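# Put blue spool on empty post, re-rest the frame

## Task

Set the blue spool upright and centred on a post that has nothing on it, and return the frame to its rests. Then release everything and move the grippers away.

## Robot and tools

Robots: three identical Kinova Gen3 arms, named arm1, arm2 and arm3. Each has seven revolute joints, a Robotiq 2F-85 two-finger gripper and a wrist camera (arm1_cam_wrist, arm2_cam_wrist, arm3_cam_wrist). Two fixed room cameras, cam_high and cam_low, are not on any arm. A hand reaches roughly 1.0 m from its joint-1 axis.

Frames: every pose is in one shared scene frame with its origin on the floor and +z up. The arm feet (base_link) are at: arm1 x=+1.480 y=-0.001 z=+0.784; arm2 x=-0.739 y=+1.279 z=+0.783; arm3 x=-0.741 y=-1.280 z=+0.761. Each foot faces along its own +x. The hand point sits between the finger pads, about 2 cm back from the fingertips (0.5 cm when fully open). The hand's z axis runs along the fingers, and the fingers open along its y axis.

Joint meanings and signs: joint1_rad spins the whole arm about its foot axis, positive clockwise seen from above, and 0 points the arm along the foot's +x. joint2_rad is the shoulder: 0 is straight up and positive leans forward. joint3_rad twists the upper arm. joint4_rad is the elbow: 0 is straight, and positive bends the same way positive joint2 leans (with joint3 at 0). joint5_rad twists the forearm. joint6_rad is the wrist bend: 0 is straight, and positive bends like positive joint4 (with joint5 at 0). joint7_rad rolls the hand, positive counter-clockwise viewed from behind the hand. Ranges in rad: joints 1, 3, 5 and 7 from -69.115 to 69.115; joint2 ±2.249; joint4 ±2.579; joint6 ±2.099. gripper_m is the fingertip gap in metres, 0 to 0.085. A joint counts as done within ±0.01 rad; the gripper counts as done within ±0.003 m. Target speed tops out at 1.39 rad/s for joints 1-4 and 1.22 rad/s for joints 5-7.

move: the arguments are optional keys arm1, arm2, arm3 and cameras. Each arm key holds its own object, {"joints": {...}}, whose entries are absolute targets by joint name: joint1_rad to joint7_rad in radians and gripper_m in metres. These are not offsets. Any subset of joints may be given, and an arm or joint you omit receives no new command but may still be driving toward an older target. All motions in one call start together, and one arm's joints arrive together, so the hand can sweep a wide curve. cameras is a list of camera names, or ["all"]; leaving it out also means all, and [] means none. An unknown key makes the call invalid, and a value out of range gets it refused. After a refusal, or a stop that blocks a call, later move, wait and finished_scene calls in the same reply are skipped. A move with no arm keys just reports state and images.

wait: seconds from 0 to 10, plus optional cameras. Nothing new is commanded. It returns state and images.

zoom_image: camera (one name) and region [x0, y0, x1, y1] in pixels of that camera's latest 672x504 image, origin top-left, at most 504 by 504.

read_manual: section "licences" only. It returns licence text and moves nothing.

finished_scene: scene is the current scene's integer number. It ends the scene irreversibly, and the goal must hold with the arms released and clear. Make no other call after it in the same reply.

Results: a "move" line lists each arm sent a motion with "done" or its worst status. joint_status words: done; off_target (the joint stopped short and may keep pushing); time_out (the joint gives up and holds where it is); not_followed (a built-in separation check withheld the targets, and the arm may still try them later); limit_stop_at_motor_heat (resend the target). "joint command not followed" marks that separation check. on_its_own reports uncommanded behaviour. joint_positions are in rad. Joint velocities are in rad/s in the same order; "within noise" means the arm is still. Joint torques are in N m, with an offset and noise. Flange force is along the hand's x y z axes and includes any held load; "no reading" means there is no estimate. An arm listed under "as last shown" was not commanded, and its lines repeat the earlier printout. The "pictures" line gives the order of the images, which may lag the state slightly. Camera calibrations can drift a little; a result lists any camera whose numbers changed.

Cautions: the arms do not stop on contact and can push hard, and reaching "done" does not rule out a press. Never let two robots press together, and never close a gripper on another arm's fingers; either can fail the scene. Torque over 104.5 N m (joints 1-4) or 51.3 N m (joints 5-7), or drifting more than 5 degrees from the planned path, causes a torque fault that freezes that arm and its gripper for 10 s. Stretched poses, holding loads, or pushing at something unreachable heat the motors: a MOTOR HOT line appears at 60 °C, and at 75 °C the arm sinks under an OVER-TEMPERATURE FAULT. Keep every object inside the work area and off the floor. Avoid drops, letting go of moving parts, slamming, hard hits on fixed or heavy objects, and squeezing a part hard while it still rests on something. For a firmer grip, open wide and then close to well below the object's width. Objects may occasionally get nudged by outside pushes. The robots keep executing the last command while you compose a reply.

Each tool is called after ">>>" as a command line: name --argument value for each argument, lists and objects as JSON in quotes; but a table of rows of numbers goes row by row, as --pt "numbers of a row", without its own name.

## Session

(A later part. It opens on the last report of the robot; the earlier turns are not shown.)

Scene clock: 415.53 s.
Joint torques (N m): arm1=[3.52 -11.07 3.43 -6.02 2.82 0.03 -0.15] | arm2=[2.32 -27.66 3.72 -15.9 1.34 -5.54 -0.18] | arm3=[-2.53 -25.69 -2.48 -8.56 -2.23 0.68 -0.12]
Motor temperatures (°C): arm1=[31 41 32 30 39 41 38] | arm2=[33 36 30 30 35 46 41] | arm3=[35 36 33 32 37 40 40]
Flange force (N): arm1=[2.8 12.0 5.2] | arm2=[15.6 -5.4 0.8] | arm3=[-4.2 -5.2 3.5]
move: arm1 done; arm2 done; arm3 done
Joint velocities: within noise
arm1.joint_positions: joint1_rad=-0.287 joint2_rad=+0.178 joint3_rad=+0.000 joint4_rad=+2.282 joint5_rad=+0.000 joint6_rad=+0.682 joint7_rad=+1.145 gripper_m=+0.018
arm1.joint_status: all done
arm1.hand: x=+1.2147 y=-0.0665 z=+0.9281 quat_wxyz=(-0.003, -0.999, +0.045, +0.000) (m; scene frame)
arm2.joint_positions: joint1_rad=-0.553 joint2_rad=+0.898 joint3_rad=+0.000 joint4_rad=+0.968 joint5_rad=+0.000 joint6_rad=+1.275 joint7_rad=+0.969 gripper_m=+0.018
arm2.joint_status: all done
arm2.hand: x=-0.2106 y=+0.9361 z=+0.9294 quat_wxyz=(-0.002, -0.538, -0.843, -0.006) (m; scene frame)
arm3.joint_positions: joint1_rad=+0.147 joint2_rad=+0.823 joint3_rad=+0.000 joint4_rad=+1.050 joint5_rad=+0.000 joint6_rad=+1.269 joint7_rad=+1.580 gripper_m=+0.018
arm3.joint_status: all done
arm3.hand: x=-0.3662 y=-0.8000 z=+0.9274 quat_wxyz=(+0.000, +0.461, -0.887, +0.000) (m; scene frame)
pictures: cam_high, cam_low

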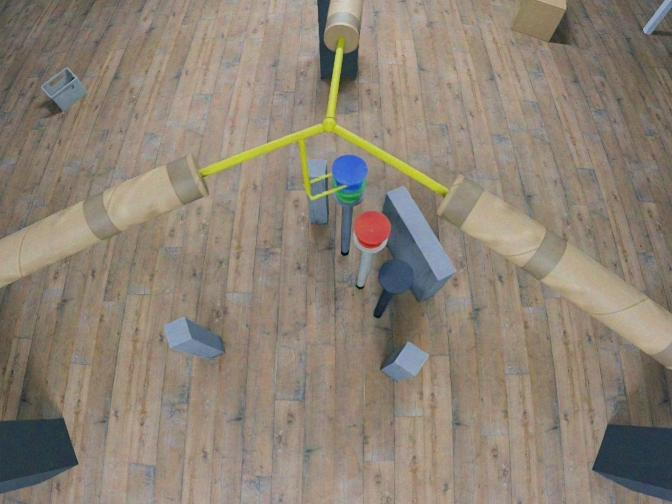

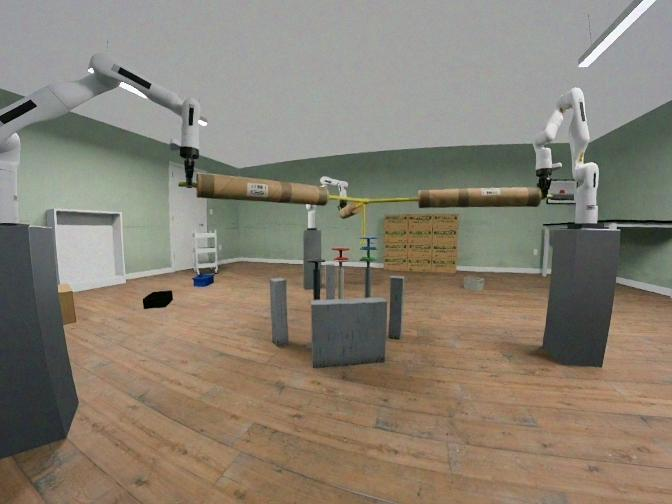

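>>> move --arm1 '{"joints":{"joint1_rad":-0.4003,"joint2_rad":0.1698,"joint4_rad":2.2927,"joint6_rad":0.6791,"joint7_rad":1.0308}}' --arm2 '{"joints":{"joint1_rad":-0.5261,"joint2_rad":0.976,"joint4_rad":0.8032,"joint6_rad":1.3624,"joint7_rad":0.9953}}' --arm3 '{"joints":{"joint1_rad":0.1921,"joint2_rad":0.7888,"joint4_rad":1.119,"joint6_rad":1.2338,"joint7_rad":1.6245}}' --cameras '[]'

>>> move --arm1 '{"joints":{"joint1_rad":-0.5146,"joint2_rad":0.1687,"joint4_rad":2.2942,"joint6_rad":0.6787,"joint7_rad":0.9165}}' --arm2 '{"joints":{"joint1_rad":-0.5018,"joint2_rad":1.073,"joint4_rad":0.594,"joint6_rad":1.4747,"joint7_rad":1.0196}}' --arm3 '{"joints":{"joint1_rad":0.2392,"joint2_rad":0.7591,"joint4_rad":1.1783,"joint6_rad":1.2042,"joint7_rad":1.6716}}' --cameras '["cam_high","cam_low"]'

>>> zoom_image --camera "cam_low" --region '[355, 230, 380, 255]'

>>> zoom_image --camera "cam_high" --region '[320, 145, 375, 210]'

Scene clock: 427.40 s.
Joint torques (N m): arm1=[3.47 -10.76 3.37 -5.6 2.8 0.32 -0.09] | arm2=[2.09 -28.92 3.47 -15.57 1.29 -5.51 -0.14] | arm3=[-2.21 -25.12 -2.25 -8.39 -2.12 0.58 -0.23]
Motor temperatures (°C): arm1=[31 40 32 30 39 41 38] | arm2=[33 36 30 30 35 46 41] | arm3=[35 36 33 32 37 40 40]
Flange force (N): arm1=[3.6 12.2 5.5] | arm2=[14.8 -4.9 0.7] | arm3=[-4.5 -5.2 3.3]
move: arm1 done; arm2 done; arm3 done
Joint velocities: within noise
arm1.joint_positions: joint1_rad=-0.400 joint2_rad=+0.170 joint3_rad=+0.000 joint4_rad=+2.293 joint5_rad=+0.000 joint6_rad=+0.679 joint7_rad=+1.031 gripper_m=+0.018
arm1.joint_status: all done
arm1.hand: x=+1.2277 y=-0.0944 z=+0.9282 quat_wxyz=(-0.003, -0.999, +0.045, +0.000) (m; scene frame)
arm2.joint_positions: joint1_rad=-0.526 joint2_rad=+0.976 joint3_rad=+0.000 joint4_rad=+0.803 joint5_rad=+0.000 joint6_rad=+1.363 joint7_rad=+0.995 gripper_m=+0.018
arm2.joint_status: all done
arm2.hand: x=-0.1977 y=+0.9082 z=+0.9292 quat_wxyz=(-0.001, -0.538, -0.843, -0.006) (m; scene frame)
arm3.joint_positions: joint1_rad=+0.192 joint2_rad=+0.789 joint3_rad=+0.000 joint4_rad=+1.119 joint5_rad=+0.000 joint6_rad=+1.234 joint7_rad=+1.625 gripper_m=+0.018
arm3.joint_status: all done
arm3.hand: x=-0.3532 y=-0.8279 z=+0.9273 quat_wxyz=(+0.000, +0.461, -0.887, +0.000) (m; scene frame)
pictures: none
No camera images: "cameras" was empty.

Scene clock: 428.67 s.
Joint torques (N m): arm1=[3.57 -10.45 3.53 -4.75 2.93 0.81 -0.13] | arm2=[1.7 -30.29 2.93 -15.39 1.07 -5.67 -0.23] | arm3=[-1.87 -24.35 -2.16 -7.8 -2 1.03 -0.19]
Motor temperatures (°C): arm1=[31 40 32 30 39 41 38] | arm2=[33 36 30 30 35 46 41] | arm3=[35 36 33 32 37 40 40]
Flange force (N): arm1=[3.9 12.7 5.4] | arm2=[14.9 -5.4 0.8] | arm3=[-4.9 -4.9 3.5]
move: arm1 done; arm2 done; arm3 done
Joint velocities: within noise
arm1.joint_positions: joint1_rad=-0.515 joint2_rad=+0.169 joint3_rad=+0.000 joint4_rad=+2.294 joint5_rad=+0.000 joint6_rad=+0.679 joint7_rad=+0.917 gripper_m=+0.018
arm1.joint_status: all done
arm1.hand: x=+1.2406 y=-0.1223 z=+0.9284 quat_wxyz=(-0.003, -0.999, +0.045, +0.000) (m; scene frame)
arm2.joint_positions: joint1_rad=-0.502 joint2_rad=+1.073 joint3_rad=+0.000 joint4_rad=+0.594 joint5_rad=+0.000 joint6_rad=+1.475 joint7_rad=+1.020 gripper_m=+0.018
arm2.joint_status: all done
arm2.hand: x=-0.1848 y=+0.8805 z=+0.9291 quat_wxyz=(-0.001, -0.538, -0.843, -0.006) (m; scene frame)
arm3.joint_positions: joint1_rad=+0.239 joint2_rad=+0.759 joint3_rad=+0.000 joint4_rad=+1.178 joint5_rad=+0.000 joint6_rad=+1.204 joint7_rad=+1.672 gripper_m=+0.018
arm3.joint_status: all done
arm3.hand: x=-0.3403 y=-0.8559 z=+0.9274 quat_wxyz=(+0.000, +0.461, -0.887, +0.000) (m; scene frame)
pictures: cam_high, cam_low

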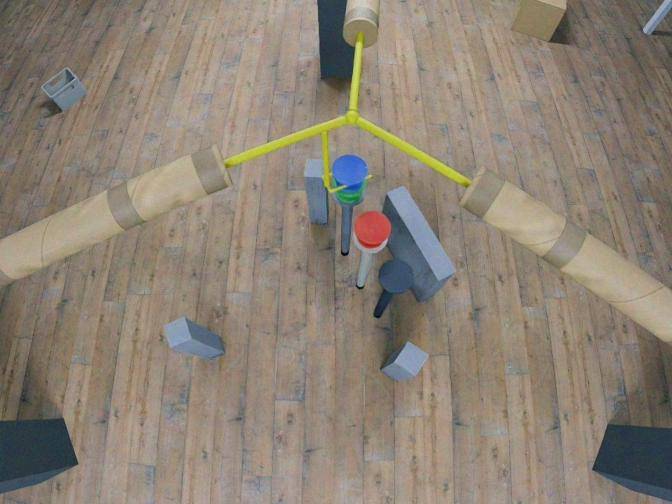

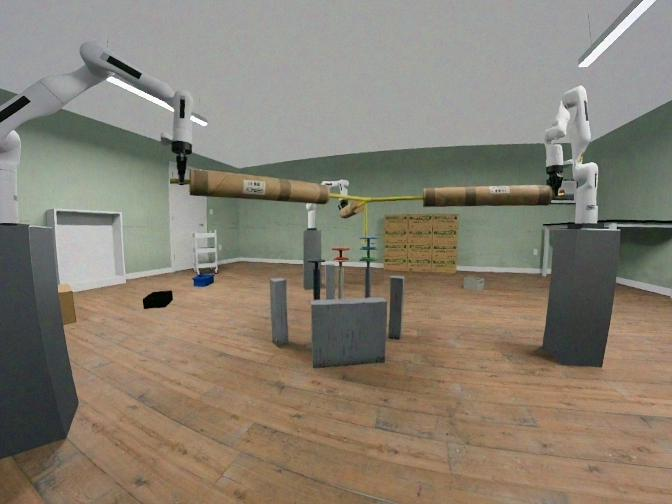

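Scaled by 20.160 from the camera's 672x504 image, which has a finer 960x720 frame.

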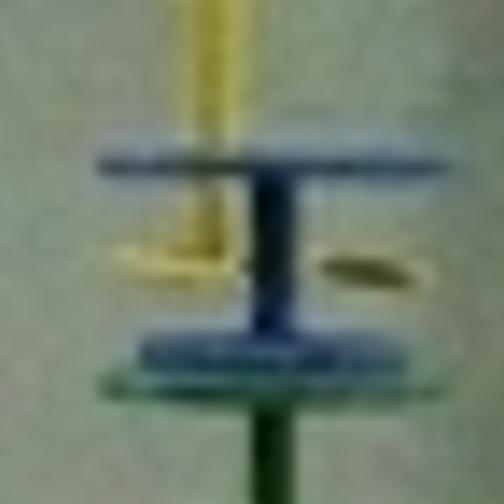

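Scaled by 7.754 from the camera's 672x504 image, which has a finer 960x720 frame.

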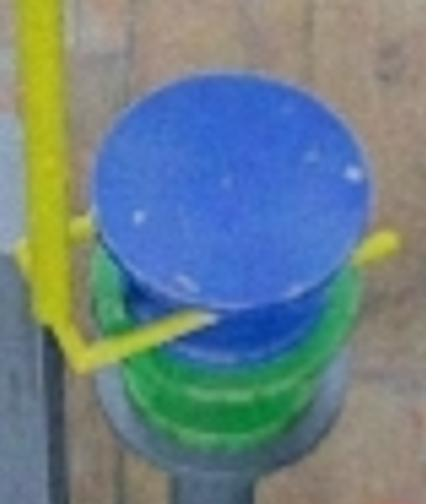

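>>> move --arm1 '{"joints":{"joint1_rad":-0.5152,"joint2_rad":0.1342,"joint4_rad":2.2685,"joint6_rad":0.7389,"joint7_rad":0.9163}}' --arm2 '{"joints":{"joint1_rad":-0.5023,"joint2_rad":1.067,"joint4_rad":0.5602,"joint6_rad":1.5144,"joint7_rad":1.0193}}' --arm3 '{"joints":{"joint1_rad":0.2392,"joint2_rad":0.7462,"joint4_rad":1.1544,"joint6_rad":1.241,"joint7_rad":1.6716}}' --cameras '["cam_low"]'

>>> zoom_image --camera "cam_low" --region '[355, 230, 380, 255]'

>>> move --arm1 '{"joints":{"joint1_rad":-0.5163,"joint2_rad":0.1024,"joint4_rad":2.2414,"joint6_rad":0.7979,"joint7_rad":0.9161}}' --arm2 '{"joints":{"joint1_rad":-0.5028,"joint2_rad":1.0642,"joint4_rad":0.5208,"joint6_rad":1.5568,"joint7_rad":1.019}}' --arm3 '{"joints":{"joint1_rad":0.2392,"joint2_rad":0.7346,"joint4_rad":1.1286,"joint6_rad":1.2785,"joint7_rad":1.6716}}' --cameras '["cam_low","cam_high"]'

>>> zoom_image --camera "cam_low" --region '[355, 225, 380, 255]'

Scene clock: 447.87 s.
Joint torques (N m): arm1=[3.25 -10.1 3 -4.57 2.77 1.25 -0.17] | arm2=[1.59 -29.75 2.87 -14.7 1.05 -5.18 -0.18] | arm3=[-1.97 -24.26 -2.26 -7.65 -2.14 1.17 -0.1]
Motor temperatures (°C): arm1=[31 40 32 30 39 41 38] | arm2=[33 37 30 30 35 46 41] | arm3=[35 36 33 32 37 40 40]
Flange force (N): arm1=[1.8 12.2 5.6] | arm2=[13.7 -4.9 0.8] | arm3=[-6.0 -5.1 3.2]
move: arm1 done; arm2 done; arm3 done
Joint velocities: within noise
arm1.joint_positions: joint1_rad=-0.515 joint2_rad=+0.134 joint3_rad=+0.000 joint4_rad=+2.268 joint5_rad=+0.000 joint6_rad=+0.739 joint7_rad=+0.916 gripper_m=+0.018
arm1.joint_status: all done
arm1.hand: x=+1.2406 y=-0.1223 z=+0.9429 quat_wxyz=(-0.003, -0.999, +0.045, +0.000) (m; scene frame)
arm2.joint_positions: joint1_rad=-0.502 joint2_rad=+1.067 joint3_rad=+0.000 joint4_rad=+0.560 joint5_rad=+0.000 joint6_rad=+1.514 joint7_rad=+1.019 gripper_m=+0.018
arm2.joint_status: all done
arm2.hand: x=-0.1849 y=+0.8807 z=+0.9438 quat_wxyz=(-0.002, -0.538, -0.843, -0.006) (m; scene frame)
arm3.joint_positions: joint1_rad=+0.239 joint2_rad=+0.746 joint3_rad=+0.000 joint4_rad=+1.154 joint5_rad=+0.000 joint6_rad=+1.241 joint7_rad=+1.672 gripper_m=+0.018
arm3.joint_status: all done
arm3.hand: x=-0.3404 y=-0.8558 z=+0.9420 quat_wxyz=(+0.000, +0.461, -0.887, +0.000) (m; scene frame)
pictures: cam_low

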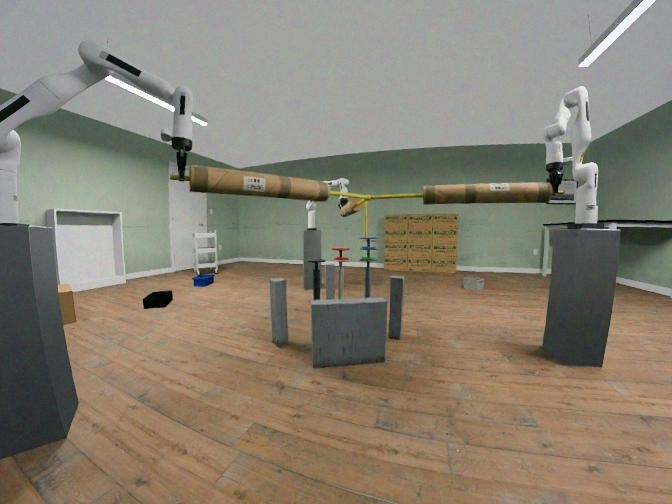

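Scaled by 20.160 from the camera's 672x504 image, which has a finer 960x720 frame.

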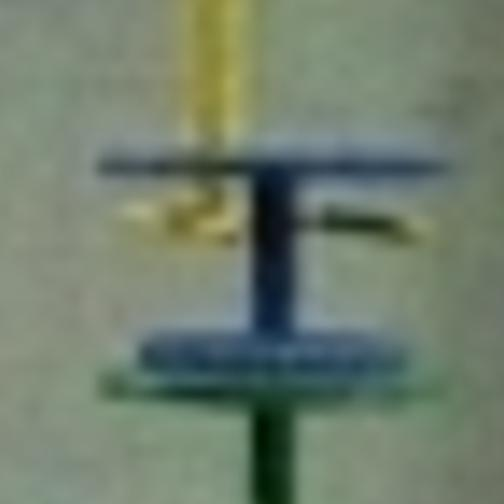

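Scene clock: 448.60 s.
Joint torques (N m): arm1=[2.35 -9.84 1.89 -4.34 2.14 1.76 -0.11] | arm2=[1.27 -29.23 2.6 -13.29 0.8 -3.83 -0.11] | arm3=[-1.86 -24.44 -1.99 -7.61 -2 1.39 -0.14]
Motor temperatures (°C): arm1=[31 40 32 30 39 41 38] | arm2=[33 37 30 30 35 46 41] | arm3=[35 36 33 32 37 40 40]
Flange force (N): arm1=[-1.5 10.4 6.0] | arm2=no reading | arm3=[-6.9 -5.1 3.5]
move: arm1 done; arm2 done; arm3 done
Joint velocities: within noise
arm1.joint_positions: joint1_rad=-0.516 joint2_rad=+0.102 joint3_rad=+0.000 joint4_rad=+2.241 joint5_rad=+0.000 joint6_rad=+0.798 joint7_rad=+0.916 gripper_m=+0.018
arm1.joint_status: all done
arm1.hand: x=+1.2408 y=-0.1225 z=+0.9573 quat_wxyz=(-0.003, -0.999, +0.044, +0.000) (m; scene frame)
arm2.joint_positions: joint1_rad=-0.503 joint2_rad=+1.064 joint3_rad=+0.000 joint4_rad=+0.521 joint5_rad=+0.000 joint6_rad=+1.557 joint7_rad=+1.019 gripper_m=+0.018
arm2.joint_status: all done
arm2.hand: x=-0.1849 y=+0.8809 z=+0.9581 quat_wxyz=(-0.001, -0.538, -0.843, -0.006) (m; scene frame)
arm3.joint_positions: joint1_rad=+0.239 joint2_rad=+0.735 joint3_rad=+0.000 joint4_rad=+1.129 joint5_rad=+0.000 joint6_rad=+1.279 joint7_rad=+1.672 gripper_m=+0.018
arm3.joint_status: all done
arm3.hand: x=-0.3404 y=-0.8558 z=+0.9564 quat_wxyz=(+0.000, +0.461, -0.887, +0.000) (m; scene frame)
pictures: cam_high, cam_low

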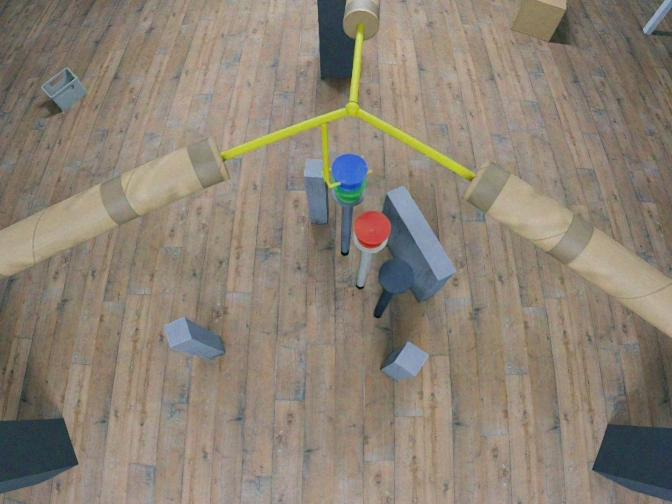

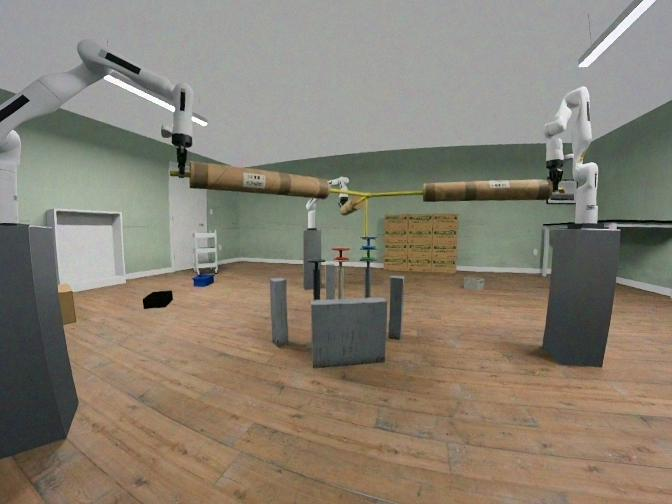

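Scaled by 16.800 from the camera's 672x504 image, which has a finer 960x720 frame.

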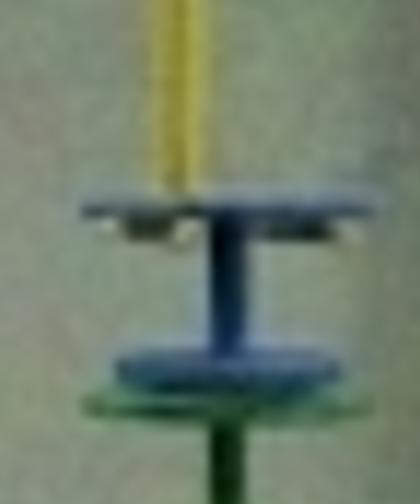

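>>> move --arm1 '{"joints":{"joint1_rad":-0.5166,"joint2_rad":0.073,"joint4_rad":2.2128,"joint6_rad":0.8558,"joint7_rad":0.916}}' --arm2 '{"joints":{"joint1_rad":-0.503,"joint2_rad":1.065,"joint4_rad":0.4724,"joint6_rad":1.6042,"joint7_rad":1.0188}}' --arm3 '{"joints":{"joint1_rad":0.2392,"joint2_rad":0.7243,"joint4_rad":1.1005,"joint6_rad":1.3168,"joint7_rad":1.6716}}' --cameras '[]'

>>> move --arm1 '{"joints":{"joint1_rad":-0.517,"joint2_rad":0.0462,"joint4_rad":2.1826,"joint6_rad":0.9128,"joint7_rad":0.9156}}' --arm2 '{"joints":{"joint1_rad":-0.5032,"joint2_rad":1.0695,"joint4_rad":0.416,"joint6_rad":1.6561,"joint7_rad":1.0186}}' --arm3 '{"joints":{"joint1_rad":0.2392,"joint2_rad":0.7154,"joint4_rad":1.0704,"joint6_rad":1.3558,"joint7_rad":1.6716}}' --cameras '["cam_low","cam_high"]'

>>> zoom_image --camera "cam_low" --region '[350, 220, 385, 260]'

>>> zoom_image --camera "cam_high" --region '[320, 135, 375, 210]'

Scene clock: 457.07 s.
Joint torques (N m): arm1=[2.75 -9.65 2.35 -4.8 2.67 1.72 -0.06] | arm2=[2.31 -29.37 3.22 -14.08 1.3 -4.78 -0.18] | arm3=[-2.73 -24.53 -2.61 -8.12 -2.44 1.2 -0.14]
Motor temperatures (°C): arm1=[31 40 32 30 39 41 38] | arm2=[33 37 30 30 35 46 41] | arm3=[35 36 33 32 37 40 40]
Flange force (N): arm1=[-0.5 11.9 5.6] | arm2=no reading | arm3=[-5.8 -6.4 3.7]
move: arm1 done; arm2 done; arm3 done
Joint velocities: within noise
arm1.joint_positions: joint1_rad=-0.517 joint2_rad=+0.073 joint3_rad=+0.000 joint4_rad=+2.213 joint5_rad=+0.000 joint6_rad=+0.856 joint7_rad=+0.916 gripper_m=+0.018
arm1.joint_status: all done
arm1.hand: x=+1.2408 y=-0.1226 z=+0.9718 quat_wxyz=(-0.003, -0.999, +0.044, +0.000) (m; scene frame)
arm2.joint_positions: joint1_rad=-0.503 joint2_rad=+1.065 joint3_rad=+0.000 joint4_rad=+0.472 joint5_rad=+0.000 joint6_rad=+1.604 joint7_rad=+1.019 gripper_m=+0.018
arm2.joint_status: all done
arm2.hand: x=-0.1849 y=+0.8809 z=+0.9727 quat_wxyz=(-0.001, -0.538, -0.843, -0.006) (m; scene frame)
arm3.joint_positions: joint1_rad=+0.239 joint2_rad=+0.724 joint3_rad=+0.000 joint4_rad=+1.101 joint5_rad=+0.000 joint6_rad=+1.317 joint7_rad=+1.672 gripper_m=+0.018
arm3.joint_status: all done
arm3.hand: x=-0.3404 y=-0.8558 z=+0.9710 quat_wxyz=(+0.000, +0.461, -0.887, +0.000) (m; scene frame)
pictures: none
No camera images: "cameras" was empty.

Scene clock: 457.87 s.
Joint torques (N m): arm1=[2.82 -9.52 2.29 -5.35 2.81 1.65 -0.08] | arm2=[2.8 -29.31 3.42 -13.9 1.58 -4.92 -0.19] | arm3=[-2.99 -24.45 -2.88 -8.63 -2.57 0.94 -0.07]
Motor temperatures (°C): arm1=[31 40 32 30 39 41 38] | arm2=[33 37 30 30 35 46 41] | arm3=[35 36 33 32 37 40 40]
Flange force (N): arm1=[-0.3 11.8 5.4] | arm2=no reading | arm3=[-4.3 -6.5 3.6]
move: arm1 done; arm2 done; arm3 done
Joint velocities: within noise
arm1.joint_positions: joint1_rad=-0.517 joint2_rad=+0.046 joint3_rad=+0.000 joint4_rad=+2.183 joint5_rad=+0.000 joint6_rad=+0.913 joint7_rad=+0.916 gripper_m=+0.018
arm1.joint_status: all done
arm1.hand: x=+1.2408 y=-0.1226 z=+0.9864 quat_wxyz=(-0.003, -0.999, +0.044, +0.000) (m; scene frame)
arm2.joint_positions: joint1_rad=-0.503 joint2_rad=+1.070 joint3_rad=+0.000 joint4_rad=+0.416 joint5_rad=+0.000 joint6_rad=+1.656 joint7_rad=+1.019 gripper_m=+0.018
arm2.joint_status: all done
arm2.hand: x=-0.1850 y=+0.8809 z=+0.9874 quat_wxyz=(-0.001, -0.538, -0.843, -0.006) (m; scene frame)
arm3.joint_positions: joint1_rad=+0.239 joint2_rad=+0.715 joint3_rad=+0.000 joint4_rad=+1.070 joint5_rad=+0.000 joint6_rad=+1.356 joint7_rad=+1.672 gripper_m=+0.018
arm3.joint_status: all done
arm3.hand: x=-0.3403 y=-0.8557 z=+0.9853 quat_wxyz=(+0.000, +0.461, -0.887, +0.000) (m; scene frame)
pictures: cam_high, cam_low

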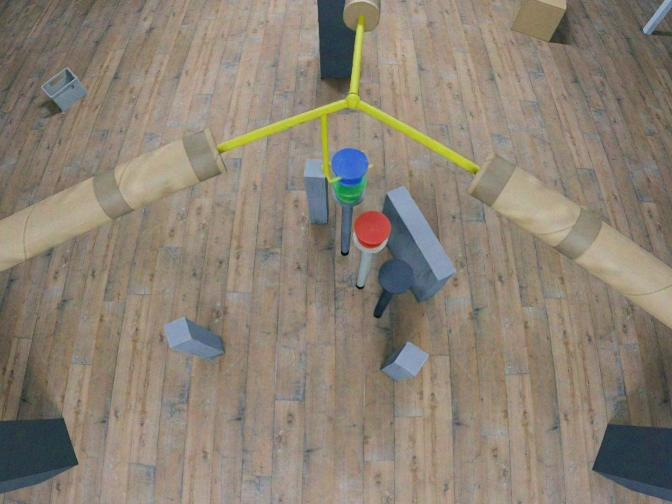

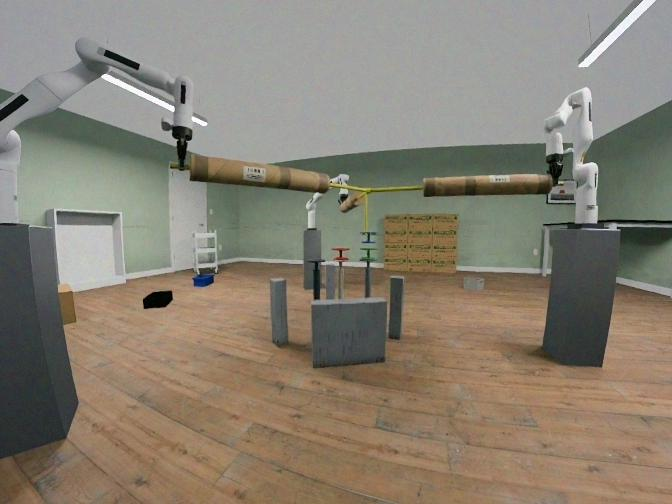

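Scaled by 12.600 from the camera's 672x504 image, which has a finer 960x720 frame.

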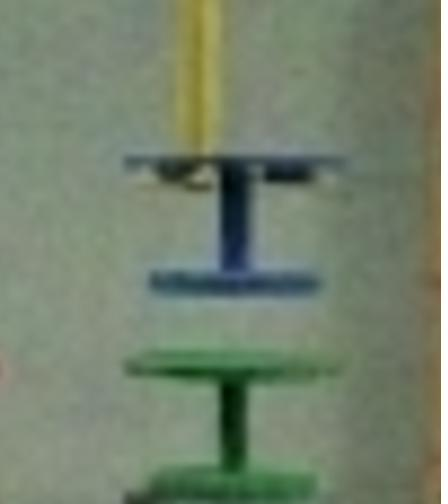

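Scaled by 6.720 from the camera's 672x504 image, which has a finer 960x720 frame.

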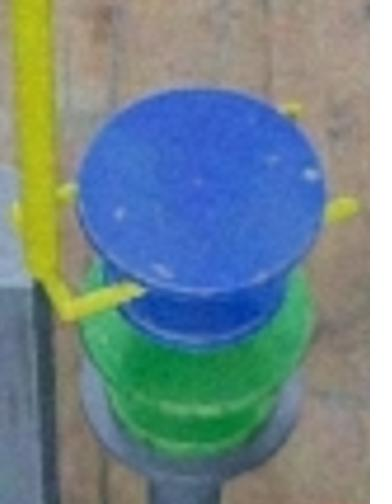

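>>> move --arm1 '{"joints":{"joint1_rad":-0.504,"joint2_rad":0.137,"joint4_rad":2.077,"joint6_rad":0.9276,"joint7_rad":0.9271}}' --arm2 '{"joints":{"joint1_rad":-0.4491,"joint2_rad":0.9858,"joint4_rad":0.5966,"joint6_rad":1.5592,"joint7_rad":1.0723}}' --arm3 '{"joints":{"joint1_rad":0.2115,"joint2_rad":0.6197,"joint4_rad":1.2477,"joint6_rad":1.2742,"joint7_rad":1.6439}}' --cameras '["cam_low","cam_high"]'

>>> zoom_image --camera "cam_low" --region '[330, 220, 385, 270]'

Scene clock: 493.33 s.
Joint torques (N m): arm1=[4.42 -11.86 4.04 -7.12 3.79 0.33 -0.12] | arm2=[3.06 -28.77 3.82 -16.04 1.83 -6.7 -0.17] | arm3=[-3.01 -22.85 -3.11 -9.76 -2.71 -0.18 -0.13]
Motor temperatures (°C): arm1=[31 40 32 30 39 41 38] | arm2=[33 38 30 30 35 46 41] | arm3=[35 36 33 32 37 40 40]
Flange force (N): arm1=[4.7 13.2 4.2] | arm2=[19.0 -4.1 0.8] | arm3=[-0.9 -6.5 3.7]
move: arm1 done; arm2 done; arm3 done
Joint velocities: within noise
arm1.joint_positions: joint1_rad=-0.504 joint2_rad=+0.137 joint3_rad=+0.000 joint4_rad=+2.077 joint5_rad=+0.000 joint6_rad=+0.928 joint7_rad=+0.927 gripper_m=+0.018
arm1.joint_status: all done
arm1.hand: x=+1.2044 y=-0.1410 z=+0.9868 quat_wxyz=(-0.003, -0.999, +0.045, +0.001) (m; scene frame)
arm2.joint_positions: joint1_rad=-0.449 joint2_rad=+0.986 joint3_rad=+0.000 joint4_rad=+0.597 joint5_rad=+0.000 joint6_rad=+1.559 joint7_rad=+1.072 gripper_m=+0.018
arm2.joint_status: all done
arm2.hand: x=-0.2210 y=+0.8616 z=+0.9866 quat_wxyz=(-0.002, -0.538, -0.843, -0.006) (m; scene frame)
arm3.joint_positions: joint1_rad=+0.212 joint2_rad=+0.620 joint3_rad=+0.000 joint4_rad=+1.248 joint5_rad=+0.000 joint6_rad=+1.274 joint7_rad=+1.644 gripper_m=+0.018
arm3.joint_status: all done
arm3.hand: x=-0.3763 y=-0.8743 z=+0.9854 quat_wxyz=(+0.000, +0.461, -0.887, +0.000) (m; scene frame)
pictures: cam_high, cam_low

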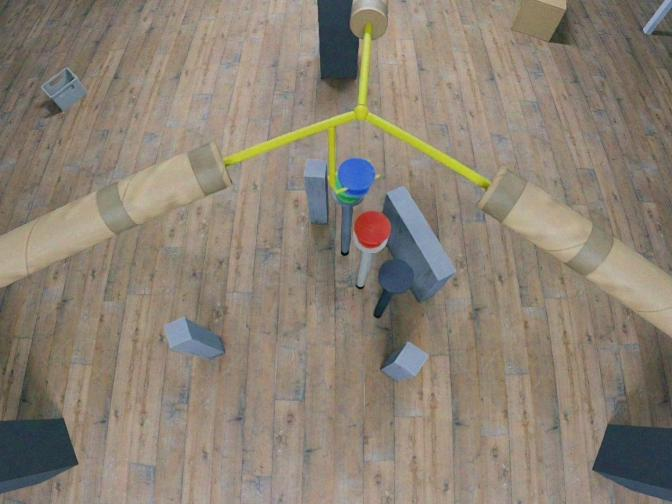

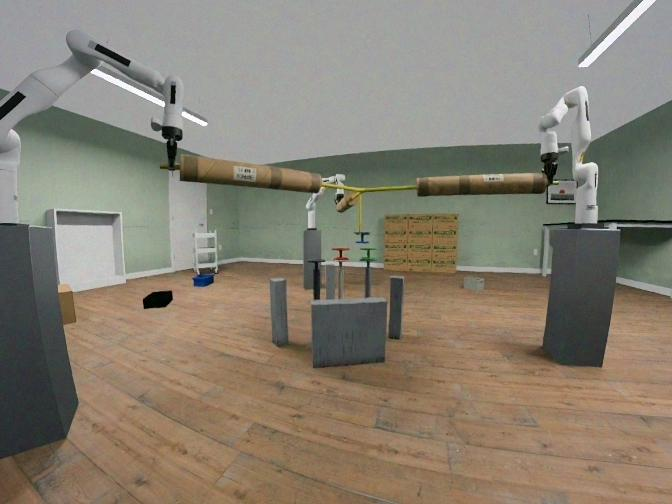

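Scaled by 9.164 from the camera's 672x504 image, which has a finer 960x720 frame.

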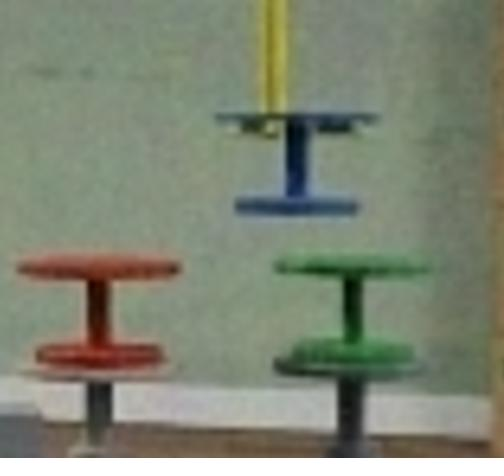

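>>> move --arm1 '{"joints":{"joint1_rad":-0.4978,"joint2_rad":0.226,"joint4_rad":1.962,"joint6_rad":0.9536,"joint7_rad":0.9363}}' --arm2 '{"joints":{"joint1_rad":-0.3933,"joint2_rad":0.9214,"joint4_rad":0.7311,"joint6_rad":1.4891,"joint7_rad":1.1289}}' --arm3 '{"joints":{"joint1_rad":0.1794,"joint2_rad":0.531,"joint4_rad":1.405,"joint6_rad":1.2055,"joint7_rad":1.6118}}' --cameras '[]'

>>> move --arm1 '{"joints":{"joint1_rad":-0.4903,"joint2_rad":0.3109,"joint4_rad":1.8408,"joint6_rad":0.9899,"joint7_rad":0.9435}}' --arm2 '{"joints":{"joint1_rad":-0.334,"joint2_rad":0.8767,"joint4_rad":0.823,"joint6_rad":1.4419,"joint7_rad":1.1881}}' --arm3 '{"joints":{"joint1_rad":0.1426,"joint2_rad":0.448,"joint4_rad":1.5448,"joint6_rad":1.1488,"joint7_rad":1.575}}' --cameras '["cam_low","cam_high"]'

>>> zoom_image --camera "cam_low" --region '[320, 220, 375, 270]'

Scene clock: 509.50 s.
Joint torques (N m): arm1=[-0.99 -13.87 -1.35 -7.28 -0.47 0.58 -0.08] | arm2=[0.45 -25.97 1.95 -8.93 0.25 0.47 -0.15] | arm3=[0.6 -21.12 -0.17 -10.24 -0.65 -0.69 -0.07]
Motor temperatures (°C): arm1=[31 40 32 30 39 41 38] | arm2=[33 38 30 30 35 46 41] | arm3=[35 36 33 32 37 40 40]
Flange force (N): arm1=[-5.0 -0.3 4.9] | arm2=[-1.6 1.7 1.5] | arm3=[0.4 0.4 3.7]
move: arm1 done; arm2 done; arm3 done
Joint velocities: within noise
arm1.joint_positions: joint1_rad=-0.498 joint2_rad=+0.226 joint3_rad=+0.000 joint4_rad=+1.962 joint5_rad=+0.000 joint6_rad=+0.954 joint7_rad=+0.936 gripper_m=+0.018
arm1.joint_status: all done
arm1.hand: x=+1.1680 y=-0.1609 z=+0.9867 quat_wxyz=(-0.003, -0.999, +0.044, +0.001) (m; scene frame)
arm2.joint_positions: joint1_rad=-0.393 joint2_rad=+0.921 joint3_rad=+0.000 joint4_rad=+0.731 joint5_rad=+0.000 joint6_rad=+1.489 joint7_rad=+1.129 gripper_m=+0.018
arm2.joint_status: all done
arm2.hand: x=-0.2579 y=+0.8439 z=+0.9862 quat_wxyz=(-0.001, -0.538, -0.843, -0.006) (m; scene frame)
arm3.joint_positions: joint1_rad=+0.179 joint2_rad=+0.531 joint3_rad=+0.000 joint4_rad=+1.405 joint5_rad=+0.000 joint6_rad=+1.205 joint7_rad=+1.612 gripper_m=+0.018
arm3.joint_status: all done
arm3.hand: x=-0.4128 y=-0.8932 z=+0.9854 quat_wxyz=(+0.000, +0.461, -0.887, +0.000) (m; scene frame)
pictures: none
No camera images: "cameras" was empty.

Scene clock: 510.60 s.
Joint torques (N m): arm1=[-1.76 -15.56 -2.15 -5.89 -1.04 1.65 -0.07] | arm2=[0.47 -25.1 2.04 -8.12 0.28 1.08 -0.13] | arm3=[0.15 -19.09 -0.58 -8.87 -0.91 0.02 -0.06]
Motor temperatures (°C): arm1=[31 40 32 30 39 41 38] | arm2=[33 38 30 30 35 46 41] | arm3=[35 36 33 32 37 40 40]
Flange force (N): arm1=[-8.6 0.3 4.9] | arm2=[-3.5 2.4 1.3] | arm3=[-2.2 -0.6 3.4]
move: arm1 done; arm2 done; arm3 done
Joint velocities: within noise
arm1.joint_positions: joint1_rad=-0.490 joint2_rad=+0.311 joint3_rad=+0.000 joint4_rad=+1.841 joint5_rad=+0.000 joint6_rad=+0.990 joint7_rad=+0.944 gripper_m=+0.018
arm1.joint_status: all done
arm1.hand: x=+1.1318 y=-0.1796 z=+0.9868 quat_wxyz=(-0.003, -0.999, +0.044, +0.000) (m; scene frame)
arm2.joint_positions: joint1_rad=-0.334 joint2_rad=+0.877 joint3_rad=+0.000 joint4_rad=+0.823 joint5_rad=+0.000 joint6_rad=+1.442 joint7_rad=+1.188 gripper_m=+0.018
arm2.joint_status: all done
arm2.hand: x=-0.2941 y=+0.8251 z=+0.9857 quat_wxyz=(-0.001, -0.538, -0.843, -0.006) (m; scene frame)
arm3.joint_positions: joint1_rad=+0.143 joint2_rad=+0.448 joint3_rad=+0.000 joint4_rad=+1.545 joint5_rad=+0.000 joint6_rad=+1.149 joint7_rad=+1.575 gripper_m=+0.018
arm3.joint_status: all done
arm3.hand: x=-0.4491 y=-0.9121 z=+0.9853 quat_wxyz=(+0.000, +0.461, -0.887, +0.000) (m; scene frame)
pictures: cam_high, cam_low

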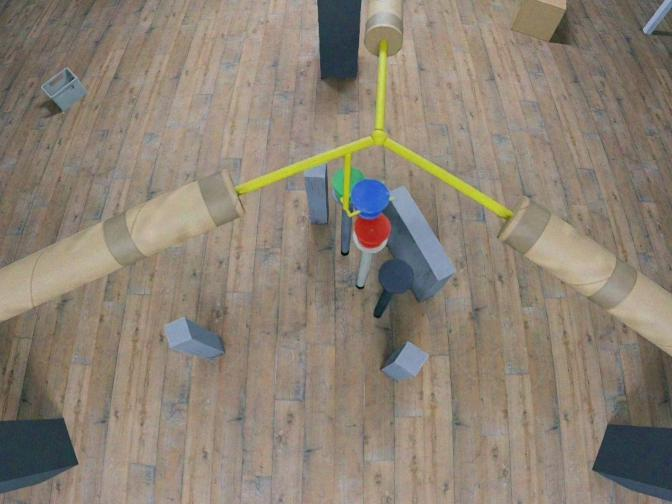

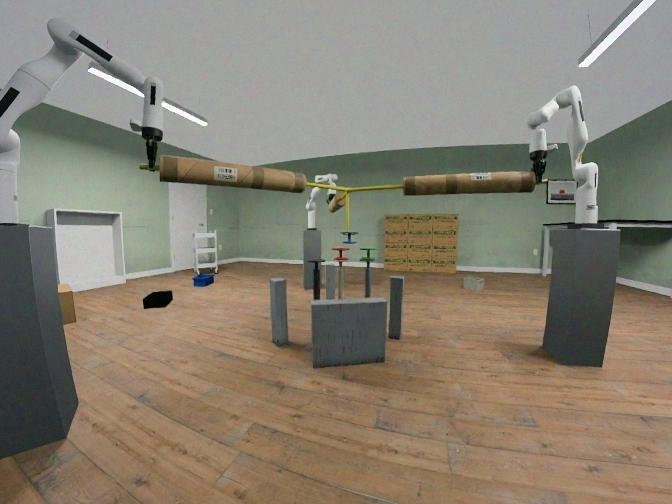

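Scaled by 9.164 from the camera's 672x504 image, which has a finer 960x720 frame.

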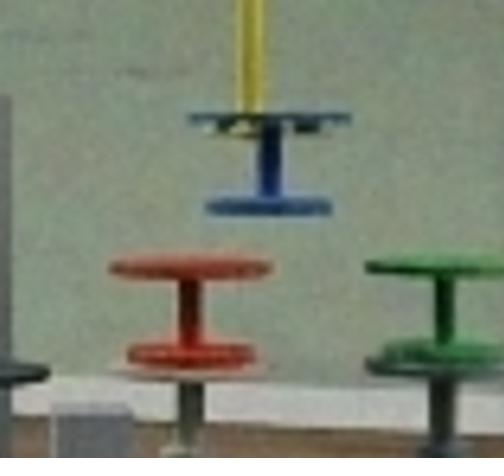

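>>> move --arm1 '{"joints":{"joint1_rad":-0.484,"joint2_rad":0.3961,"joint4_rad":1.7091,"joint6_rad":1.0364,"joint7_rad":0.9491}}' --arm2 '{"joints":{"joint1_rad":-0.2721,"joint2_rad":0.8428,"joint4_rad":0.8918,"joint6_rad":1.407,"joint7_rad":1.2498}}' --arm3 '{"joints":{"joint1_rad":0.0992,"joint2_rad":0.369,"joint4_rad":1.6703,"joint6_rad":1.1023,"joint7_rad":1.5316}}' --cameras '[]'

>>> move --arm1 '{"joints":{"joint1_rad":-0.479,"joint2_rad":0.4809,"joint4_rad":1.5696,"joint6_rad":1.0911,"joint7_rad":0.9539}}' --arm2 '{"joints":{"joint1_rad":-0.2082,"joint2_rad":0.8178,"joint4_rad":0.942,"joint6_rad":1.3818,"joint7_rad":1.3135}}' --arm3 '{"joints":{"joint1_rad":0.0483,"joint2_rad":0.2919,"joint4_rad":1.7852,"joint6_rad":1.0645,"joint7_rad":1.4807}}' --cameras '[]'

>>> move --arm1 '{"joints":{"joint1_rad":-0.4748,"joint2_rad":0.5689,"joint4_rad":1.4158,"joint6_rad":1.1569,"joint7_rad":0.9579}}' --arm2 '{"joints":{"joint1_rad":-0.1428,"joint2_rad":0.8015,"joint4_rad":0.9742,"joint6_rad":1.3659,"joint7_rad":1.3789}}' --arm3 '{"joints":{"joint1_rad":-0.013,"joint2_rad":0.2169,"joint4_rad":1.8894,"joint6_rad":1.0353,"joint7_rad":1.4194}}' --cameras '["cam_low","cam_high"]'

>>> zoom_image --camera "cam_low" --region '[300, 215, 365, 280]'

>>> zoom_image --camera "cam_high" --region '[340, 190, 440, 290]'

Scene clock: 524.23 s.
Joint torques (N m): arm1=[-1.53 -17.81 -1.75 -7.63 -0.71 0.57 -0.15] | arm2=[0.64 -24.69 2.15 -8.59 0.38 0.66 -0.09] | arm3=[0.73 -17.53 0.09 -10.01 -0.55 -0.86 -0.05]
Motor temperatures (°C): arm1=[31 40 32 30 39 41 38] | arm2=[33 38 30 30 35 46 41] | arm3=[35 36 33 32 36 40 40]
Flange force (N): arm1=[-5.7 -0.5 4.3] | arm2=[-1.8 2.1 1.5] | arm3=[0.9 0.8 3.6]
move: arm1 done; arm2 done; arm3 done
Joint velocities: within noise
arm1.joint_positions: joint1_rad=-0.484 joint2_rad=+0.396 joint3_rad=+0.000 joint4_rad=+1.709 joint5_rad=+0.000 joint6_rad=+1.036 joint7_rad=+0.949 gripper_m=+0.018
arm1.joint_status: all done
arm1.hand: x=+1.0951 y=-0.1985 z=+0.9869 quat_wxyz=(-0.003, -0.999, +0.044, +0.000) (m; scene frame)
arm2.joint_positions: joint1_rad=-0.272 joint2_rad=+0.843 joint3_rad=+0.000 joint4_rad=+0.892 joint5_rad=+0.000 joint6_rad=+1.407 joint7_rad=+1.250 gripper_m=+0.018
arm2.joint_status: all done
arm2.hand: x=-0.3305 y=+0.8063 z=+0.9851 quat_wxyz=(-0.001, -0.538, -0.843, -0.006) (m; scene frame)
arm3.joint_positions: joint1_rad=+0.099 joint2_rad=+0.369 joint3_rad=+0.000 joint4_rad=+1.670 joint5_rad=+0.000 joint6_rad=+1.102 joint7_rad=+1.532 gripper_m=+0.018
arm3.joint_status: all done
arm3.hand: x=-0.4854 y=-0.9307 z=+0.9852 quat_wxyz=(+0.000, +0.461, -0.887, +0.000) (m; scene frame)
pictures: none
No camera images: "cameras" was empty.

Scene clock: 525.33 s.
Joint torques (N m): arm1=[-2.33 -19.48 -2.51 -6.49 -1.22 1.68 -0.13] | arm2=[0.36 -24.03 1.94 -7.52 0.21 1.42 -0.13] | arm3=[0.5 -15.51 -0.31 -8.37 -0.74 0.19 -0.02]
Motor temperatures (°C): arm1=[31 40 32 30 39 41 38] | arm2=[33 38 30 30 35 46 41] | arm3=[35 36 33 32 36 40 40]
Flange force (N): arm1=[-8.9 0.1 4.6] | arm2=[-4.8 2.1 1.2] | arm3=[-2.1 0.4 3.7]
move: arm1 done; arm2 done; arm3 done
Joint velocities: within noise
arm1.joint_positions: joint1_rad=-0.479 joint2_rad=+0.481 joint3_rad=+0.000 joint4_rad=+1.570 joint5_rad=+0.000 joint6_rad=+1.091 joint7_rad=+0.954 gripper_m=+0.018
arm1.joint_status: all done
arm1.hand: x=+1.0591 y=-0.2170 z=+0.9869 quat_wxyz=(-0.003, -0.999, +0.044, +0.000) (m; scene frame)
arm2.joint_positions: joint1_rad=-0.208 joint2_rad=+0.818 joint3_rad=+0.000 joint4_rad=+0.942 joint5_rad=+0.000 joint6_rad=+1.382 joint7_rad=+1.313 gripper_m=+0.018
arm2.joint_status: all done
arm2.hand: x=-0.3668 y=+0.7876 z=+0.9846 quat_wxyz=(-0.001, -0.538, -0.843, -0.006) (m; scene frame)
arm3.joint_positions: joint1_rad=+0.048 joint2_rad=+0.292 joint3_rad=+0.000 joint4_rad=+1.785 joint5_rad=+0.000 joint6_rad=+1.065 joint7_rad=+1.481 gripper_m=+0.018
arm3.joint_status: all done
arm3.hand: x=-0.5216 y=-0.9496 z=+0.9852 quat_wxyz=(+0.000, +0.461, -0.887, +0.000) (m; scene frame)
pictures: none
No camera images: "cameras" was empty.

Scene clock: 526.47 s.
Joint torques (N m): arm1=[-2.66 -21.35 -2.52 -6.72 -1.27 1.8 -0.18] | arm2=[0.44 -23.71 2.05 -7.46 0.25 1.49 -0.15] | arm3=[0.47 -13.72 -0.25 -8.06 -0.76 0.35 -0.05]
Motor temperatures (°C): arm1=[31 40 32 30 39 41 38] | arm2=[33 38 30 30 35 46 41] | arm3=[35 36 33 32 37 40 40]
Flange force (N): arm1=[-9.3 0.1 4.5] | arm2=[-4.6 1.9 1.3] | arm3=[-2.2 0.3 3.8]
move: arm1 done; arm2 done; arm3 done
Joint velocities: within noise
arm1.joint_positions: joint1_rad=-0.475 joint2_rad=+0.569 joint3_rad=+0.000 joint4_rad=+1.416 joint5_rad=+0.000 joint6_rad=+1.157 joint7_rad=+0.958 gripper_m=+0.018
arm1.joint_status: all done
arm1.hand: x=+1.0227 y=-0.2358 z=+0.9872 quat_wxyz=(-0.003, -0.999, +0.044, +0.000) (m; scene frame)
arm2.joint_positions: joint1_rad=-0.143 joint2_rad=+0.801 joint3_rad=+0.000 joint4_rad=+0.974 joint5_rad=+0.000 joint6_rad=+1.366 joint7_rad=+1.379 gripper_m=+0.018
arm2.joint_status: all done
arm2.hand: x=-0.4029 y=+0.7689 z=+0.9842 quat_wxyz=(-0.001, -0.538, -0.843, -0.006) (m; scene frame)
arm3.joint_positions: joint1_rad=-0.013 joint2_rad=+0.217 joint3_rad=+0.000 joint4_rad=+1.889 joint5_rad=+0.000 joint6_rad=+1.035 joint7_rad=+1.419 gripper_m=+0.018
arm3.joint_status: all done
arm3.hand: x=-0.5580 y=-0.9682 z=+0.9852 quat_wxyz=(+0.000, +0.461, -0.887, +0.000) (m; scene frame)
pictures: cam_high, cam_low

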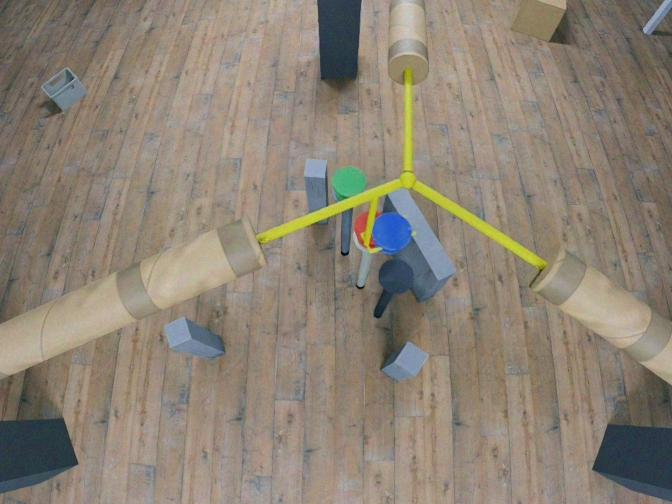

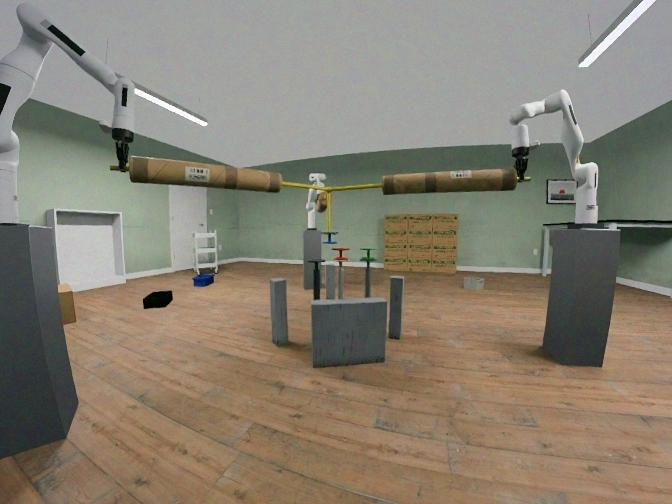

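Scaled by 7.754 from the camera's 672x504 image, which has a finer 960x720 frame.

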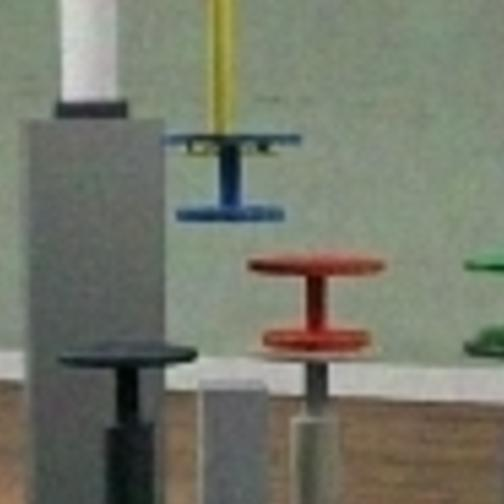

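Scaled by 5.040 from the camera's 672x504 image, which has a finer 960x720 frame.

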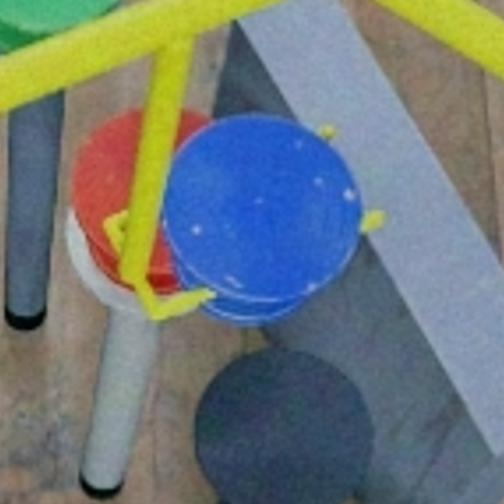

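>>> move --arm1 '{"joints":{"joint1_rad":-0.4708,"joint2_rad":0.664,"joint4_rad":1.2415,"joint6_rad":1.2361,"joint7_rad":0.9614}}' --arm2 '{"joints":{"joint1_rad":-0.0764,"joint2_rad":0.7928,"joint4_rad":0.9915,"joint6_rad":1.3573,"joint7_rad":1.4452}}' --arm3 '{"joints":{"joint1_rad":-0.0866,"joint2_rad":0.1434,"joint4_rad":1.9836,"joint6_rad":1.0146,"joint7_rad":1.3458}}' --cameras '[]'

>>> move --arm1 '{"joints":{"joint1_rad":-0.4678,"joint2_rad":0.7656,"joint4_rad":1.0472,"joint6_rad":1.3288,"joint7_rad":0.9643}}' --arm2 '{"joints":{"joint1_rad":-0.0089,"joint2_rad":0.7919,"joint4_rad":0.993,"joint6_rad":1.3567,"joint7_rad":1.5125}}' --arm3 '{"joints":{"joint1_rad":-0.1762,"joint2_rad":0.0713,"joint4_rad":2.0679,"joint6_rad":1.0024,"joint7_rad":1.2562}}' --cameras '["cam_low","cam_high"]'

>>> zoom_image --camera "cam_low" --region '[290, 225, 350, 285]'

>>> zoom_image --camera "cam_high" --region '[350, 205, 440, 295]'

Scene clock: 535.27 s.
Joint torques (N m): arm1=[-1.64 -23.94 -1.35 -10.33 -0.33 -0.82 -0.02] | arm2=[-1.14 -23.54 0.73 -7.52 -0.57 1.37 -0.12] | arm3=[2.21 -12.36 1.48 -9.08 0.74 -0.47 -0.01]
Motor temperatures (°C): arm1=[31 40 32 30 39 41 38] | arm2=[33 38 30 30 35 46 41] | arm3=[35 36 33 32 37 40 40]
Flange force (N): arm1=[-1.9 -1.6 3.7] | arm2=[-4.7 -1.0 1.2] | arm3=[1.0 5.4 3.8]
move: arm1 done; arm2 done; arm3 done
TORQUE WARNING: arm1's joint6_rad reached its warning level (29.4 N m). A warning alone does not stop the arm.
Joint velocities: within noise
arm1.joint_positions: joint1_rad=-0.471 joint2_rad=+0.664 joint3_rad=+0.000 joint4_rad=+1.242 joint5_rad=+0.000 joint6_rad=+1.236 joint7_rad=+0.961 gripper_m=+0.018
arm1.joint_status: all done
arm1.hand: x=+0.9855 y=-0.2547 z=+0.9874 quat_wxyz=(-0.003, -0.999, +0.044, +0.000) (m; scene frame)
arm2.joint_positions: joint1_rad=-0.076 joint2_rad=+0.793 joint3_rad=+0.000 joint4_rad=+0.991 joint5_rad=+0.000 joint6_rad=+1.357 joint7_rad=+1.445 gripper_m=+0.018
arm2.joint_status: all done
arm2.hand: x=-0.4390 y=+0.7502 z=+0.9837 quat_wxyz=(-0.002, -0.538, -0.843, -0.006) (m; scene frame)
arm3.joint_positions: joint1_rad=-0.087 joint2_rad=+0.143 joint3_rad=+0.000 joint4_rad=+1.984 joint5_rad=+0.000 joint6_rad=+1.015 joint7_rad=+1.346 gripper_m=+0.018
arm3.joint_status: all done
arm3.hand: x=-0.5942 y=-0.9869 z=+0.9851 quat_wxyz=(+0.000, +0.461, -0.887, +0.000) (m; scene frame)
pictures: none
No camera images: "cameras" was empty.

Scene clock: 536.50 s.
Joint torques (N m): arm1=[-2.34 -25.46 -1.77 -9.41 -0.65 0.22 0.13] | arm2=[-0.82 -23.54 0.93 -7.2 -0.35 1.63 -0.16] | arm3=[1.7 -10.54 0.92 -8.09 0.24 0.19 -0.06]
Motor temperatures (°C): arm1=[31 40 32 30 39 41 38] | arm2=[33 38 30 30 35 46 41] | arm3=[35 36 33 32 37 40 40]
Flange force (N): arm1=[-4.4 -0.8 3.8] | arm2=[-5.6 -0.8 1.2] | arm3=[-0.6 4.2 3.9]
move: arm1 done; arm2 done; arm3 done
TORQUE WARNING: arm1's joint6_rad reached its warning level (29.4 N m). A warning alone does not stop the arm.
Joint velocities: within noise
arm1.joint_positions: joint1_rad=-0.468 joint2_rad=+0.766 joint3_rad=+0.000 joint4_rad=+1.047 joint5_rad=+0.000 joint6_rad=+1.329 joint7_rad=+0.964 gripper_m=+0.018
arm1.joint_status: all done
arm1.hand: x=+0.9495 y=-0.2733 z=+0.9874 quat_wxyz=(-0.003, -0.999, +0.044, +0.000) (m; scene frame)
arm2.joint_positions: joint1_rad=-0.009 joint2_rad=+0.792 joint3_rad=+0.000 joint4_rad=+0.993 joint5_rad=+0.000 joint6_rad=+1.357 joint7_rad=+1.512 gripper_m=+0.018
arm2.joint_status: all done
arm2.hand: x=-0.4754 y=+0.7314 z=+0.9834 quat_wxyz=(-0.002, -0.538, -0.843, -0.006) (m; scene frame)
arm3.joint_positions: joint1_rad=-0.176 joint2_rad=+0.071 joint3_rad=+0.000 joint4_rad=+2.068 joint5_rad=+0.000 joint6_rad=+1.002 joint7_rad=+1.256 gripper_m=+0.018
arm3.joint_status: all done
arm3.hand: x=-0.6305 y=-1.0058 z=+0.9851 quat_wxyz=(+0.000, +0.461, -0.887, +0.000) (m; scene frame)
pictures: cam_high, cam_low

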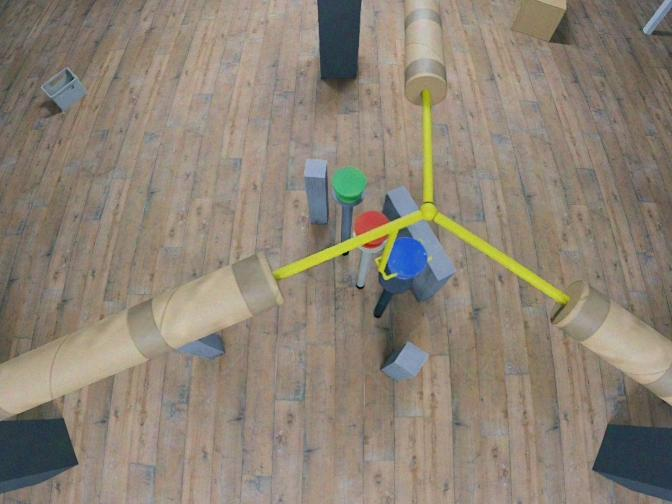

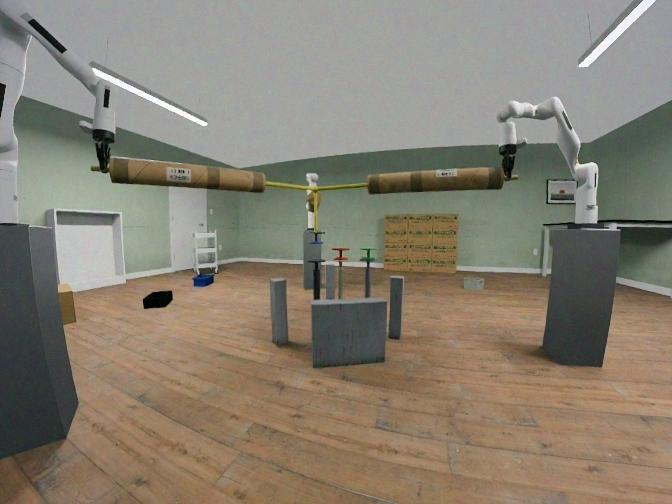

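Scaled by 8.400 from the camera's 672x504 image, which has a finer 960x720 frame.

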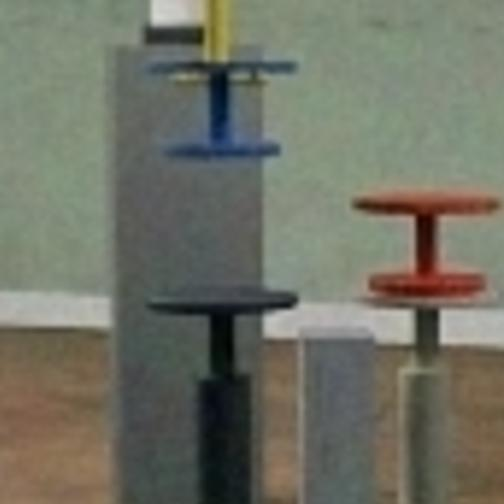

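Scaled by 5.600 from the camera's 672x504 image, which has a finer 960x720 frame.

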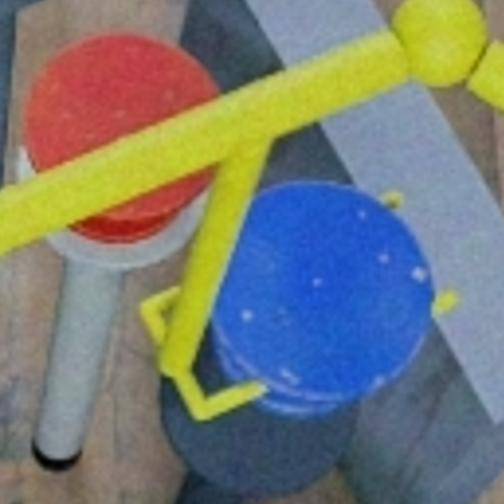

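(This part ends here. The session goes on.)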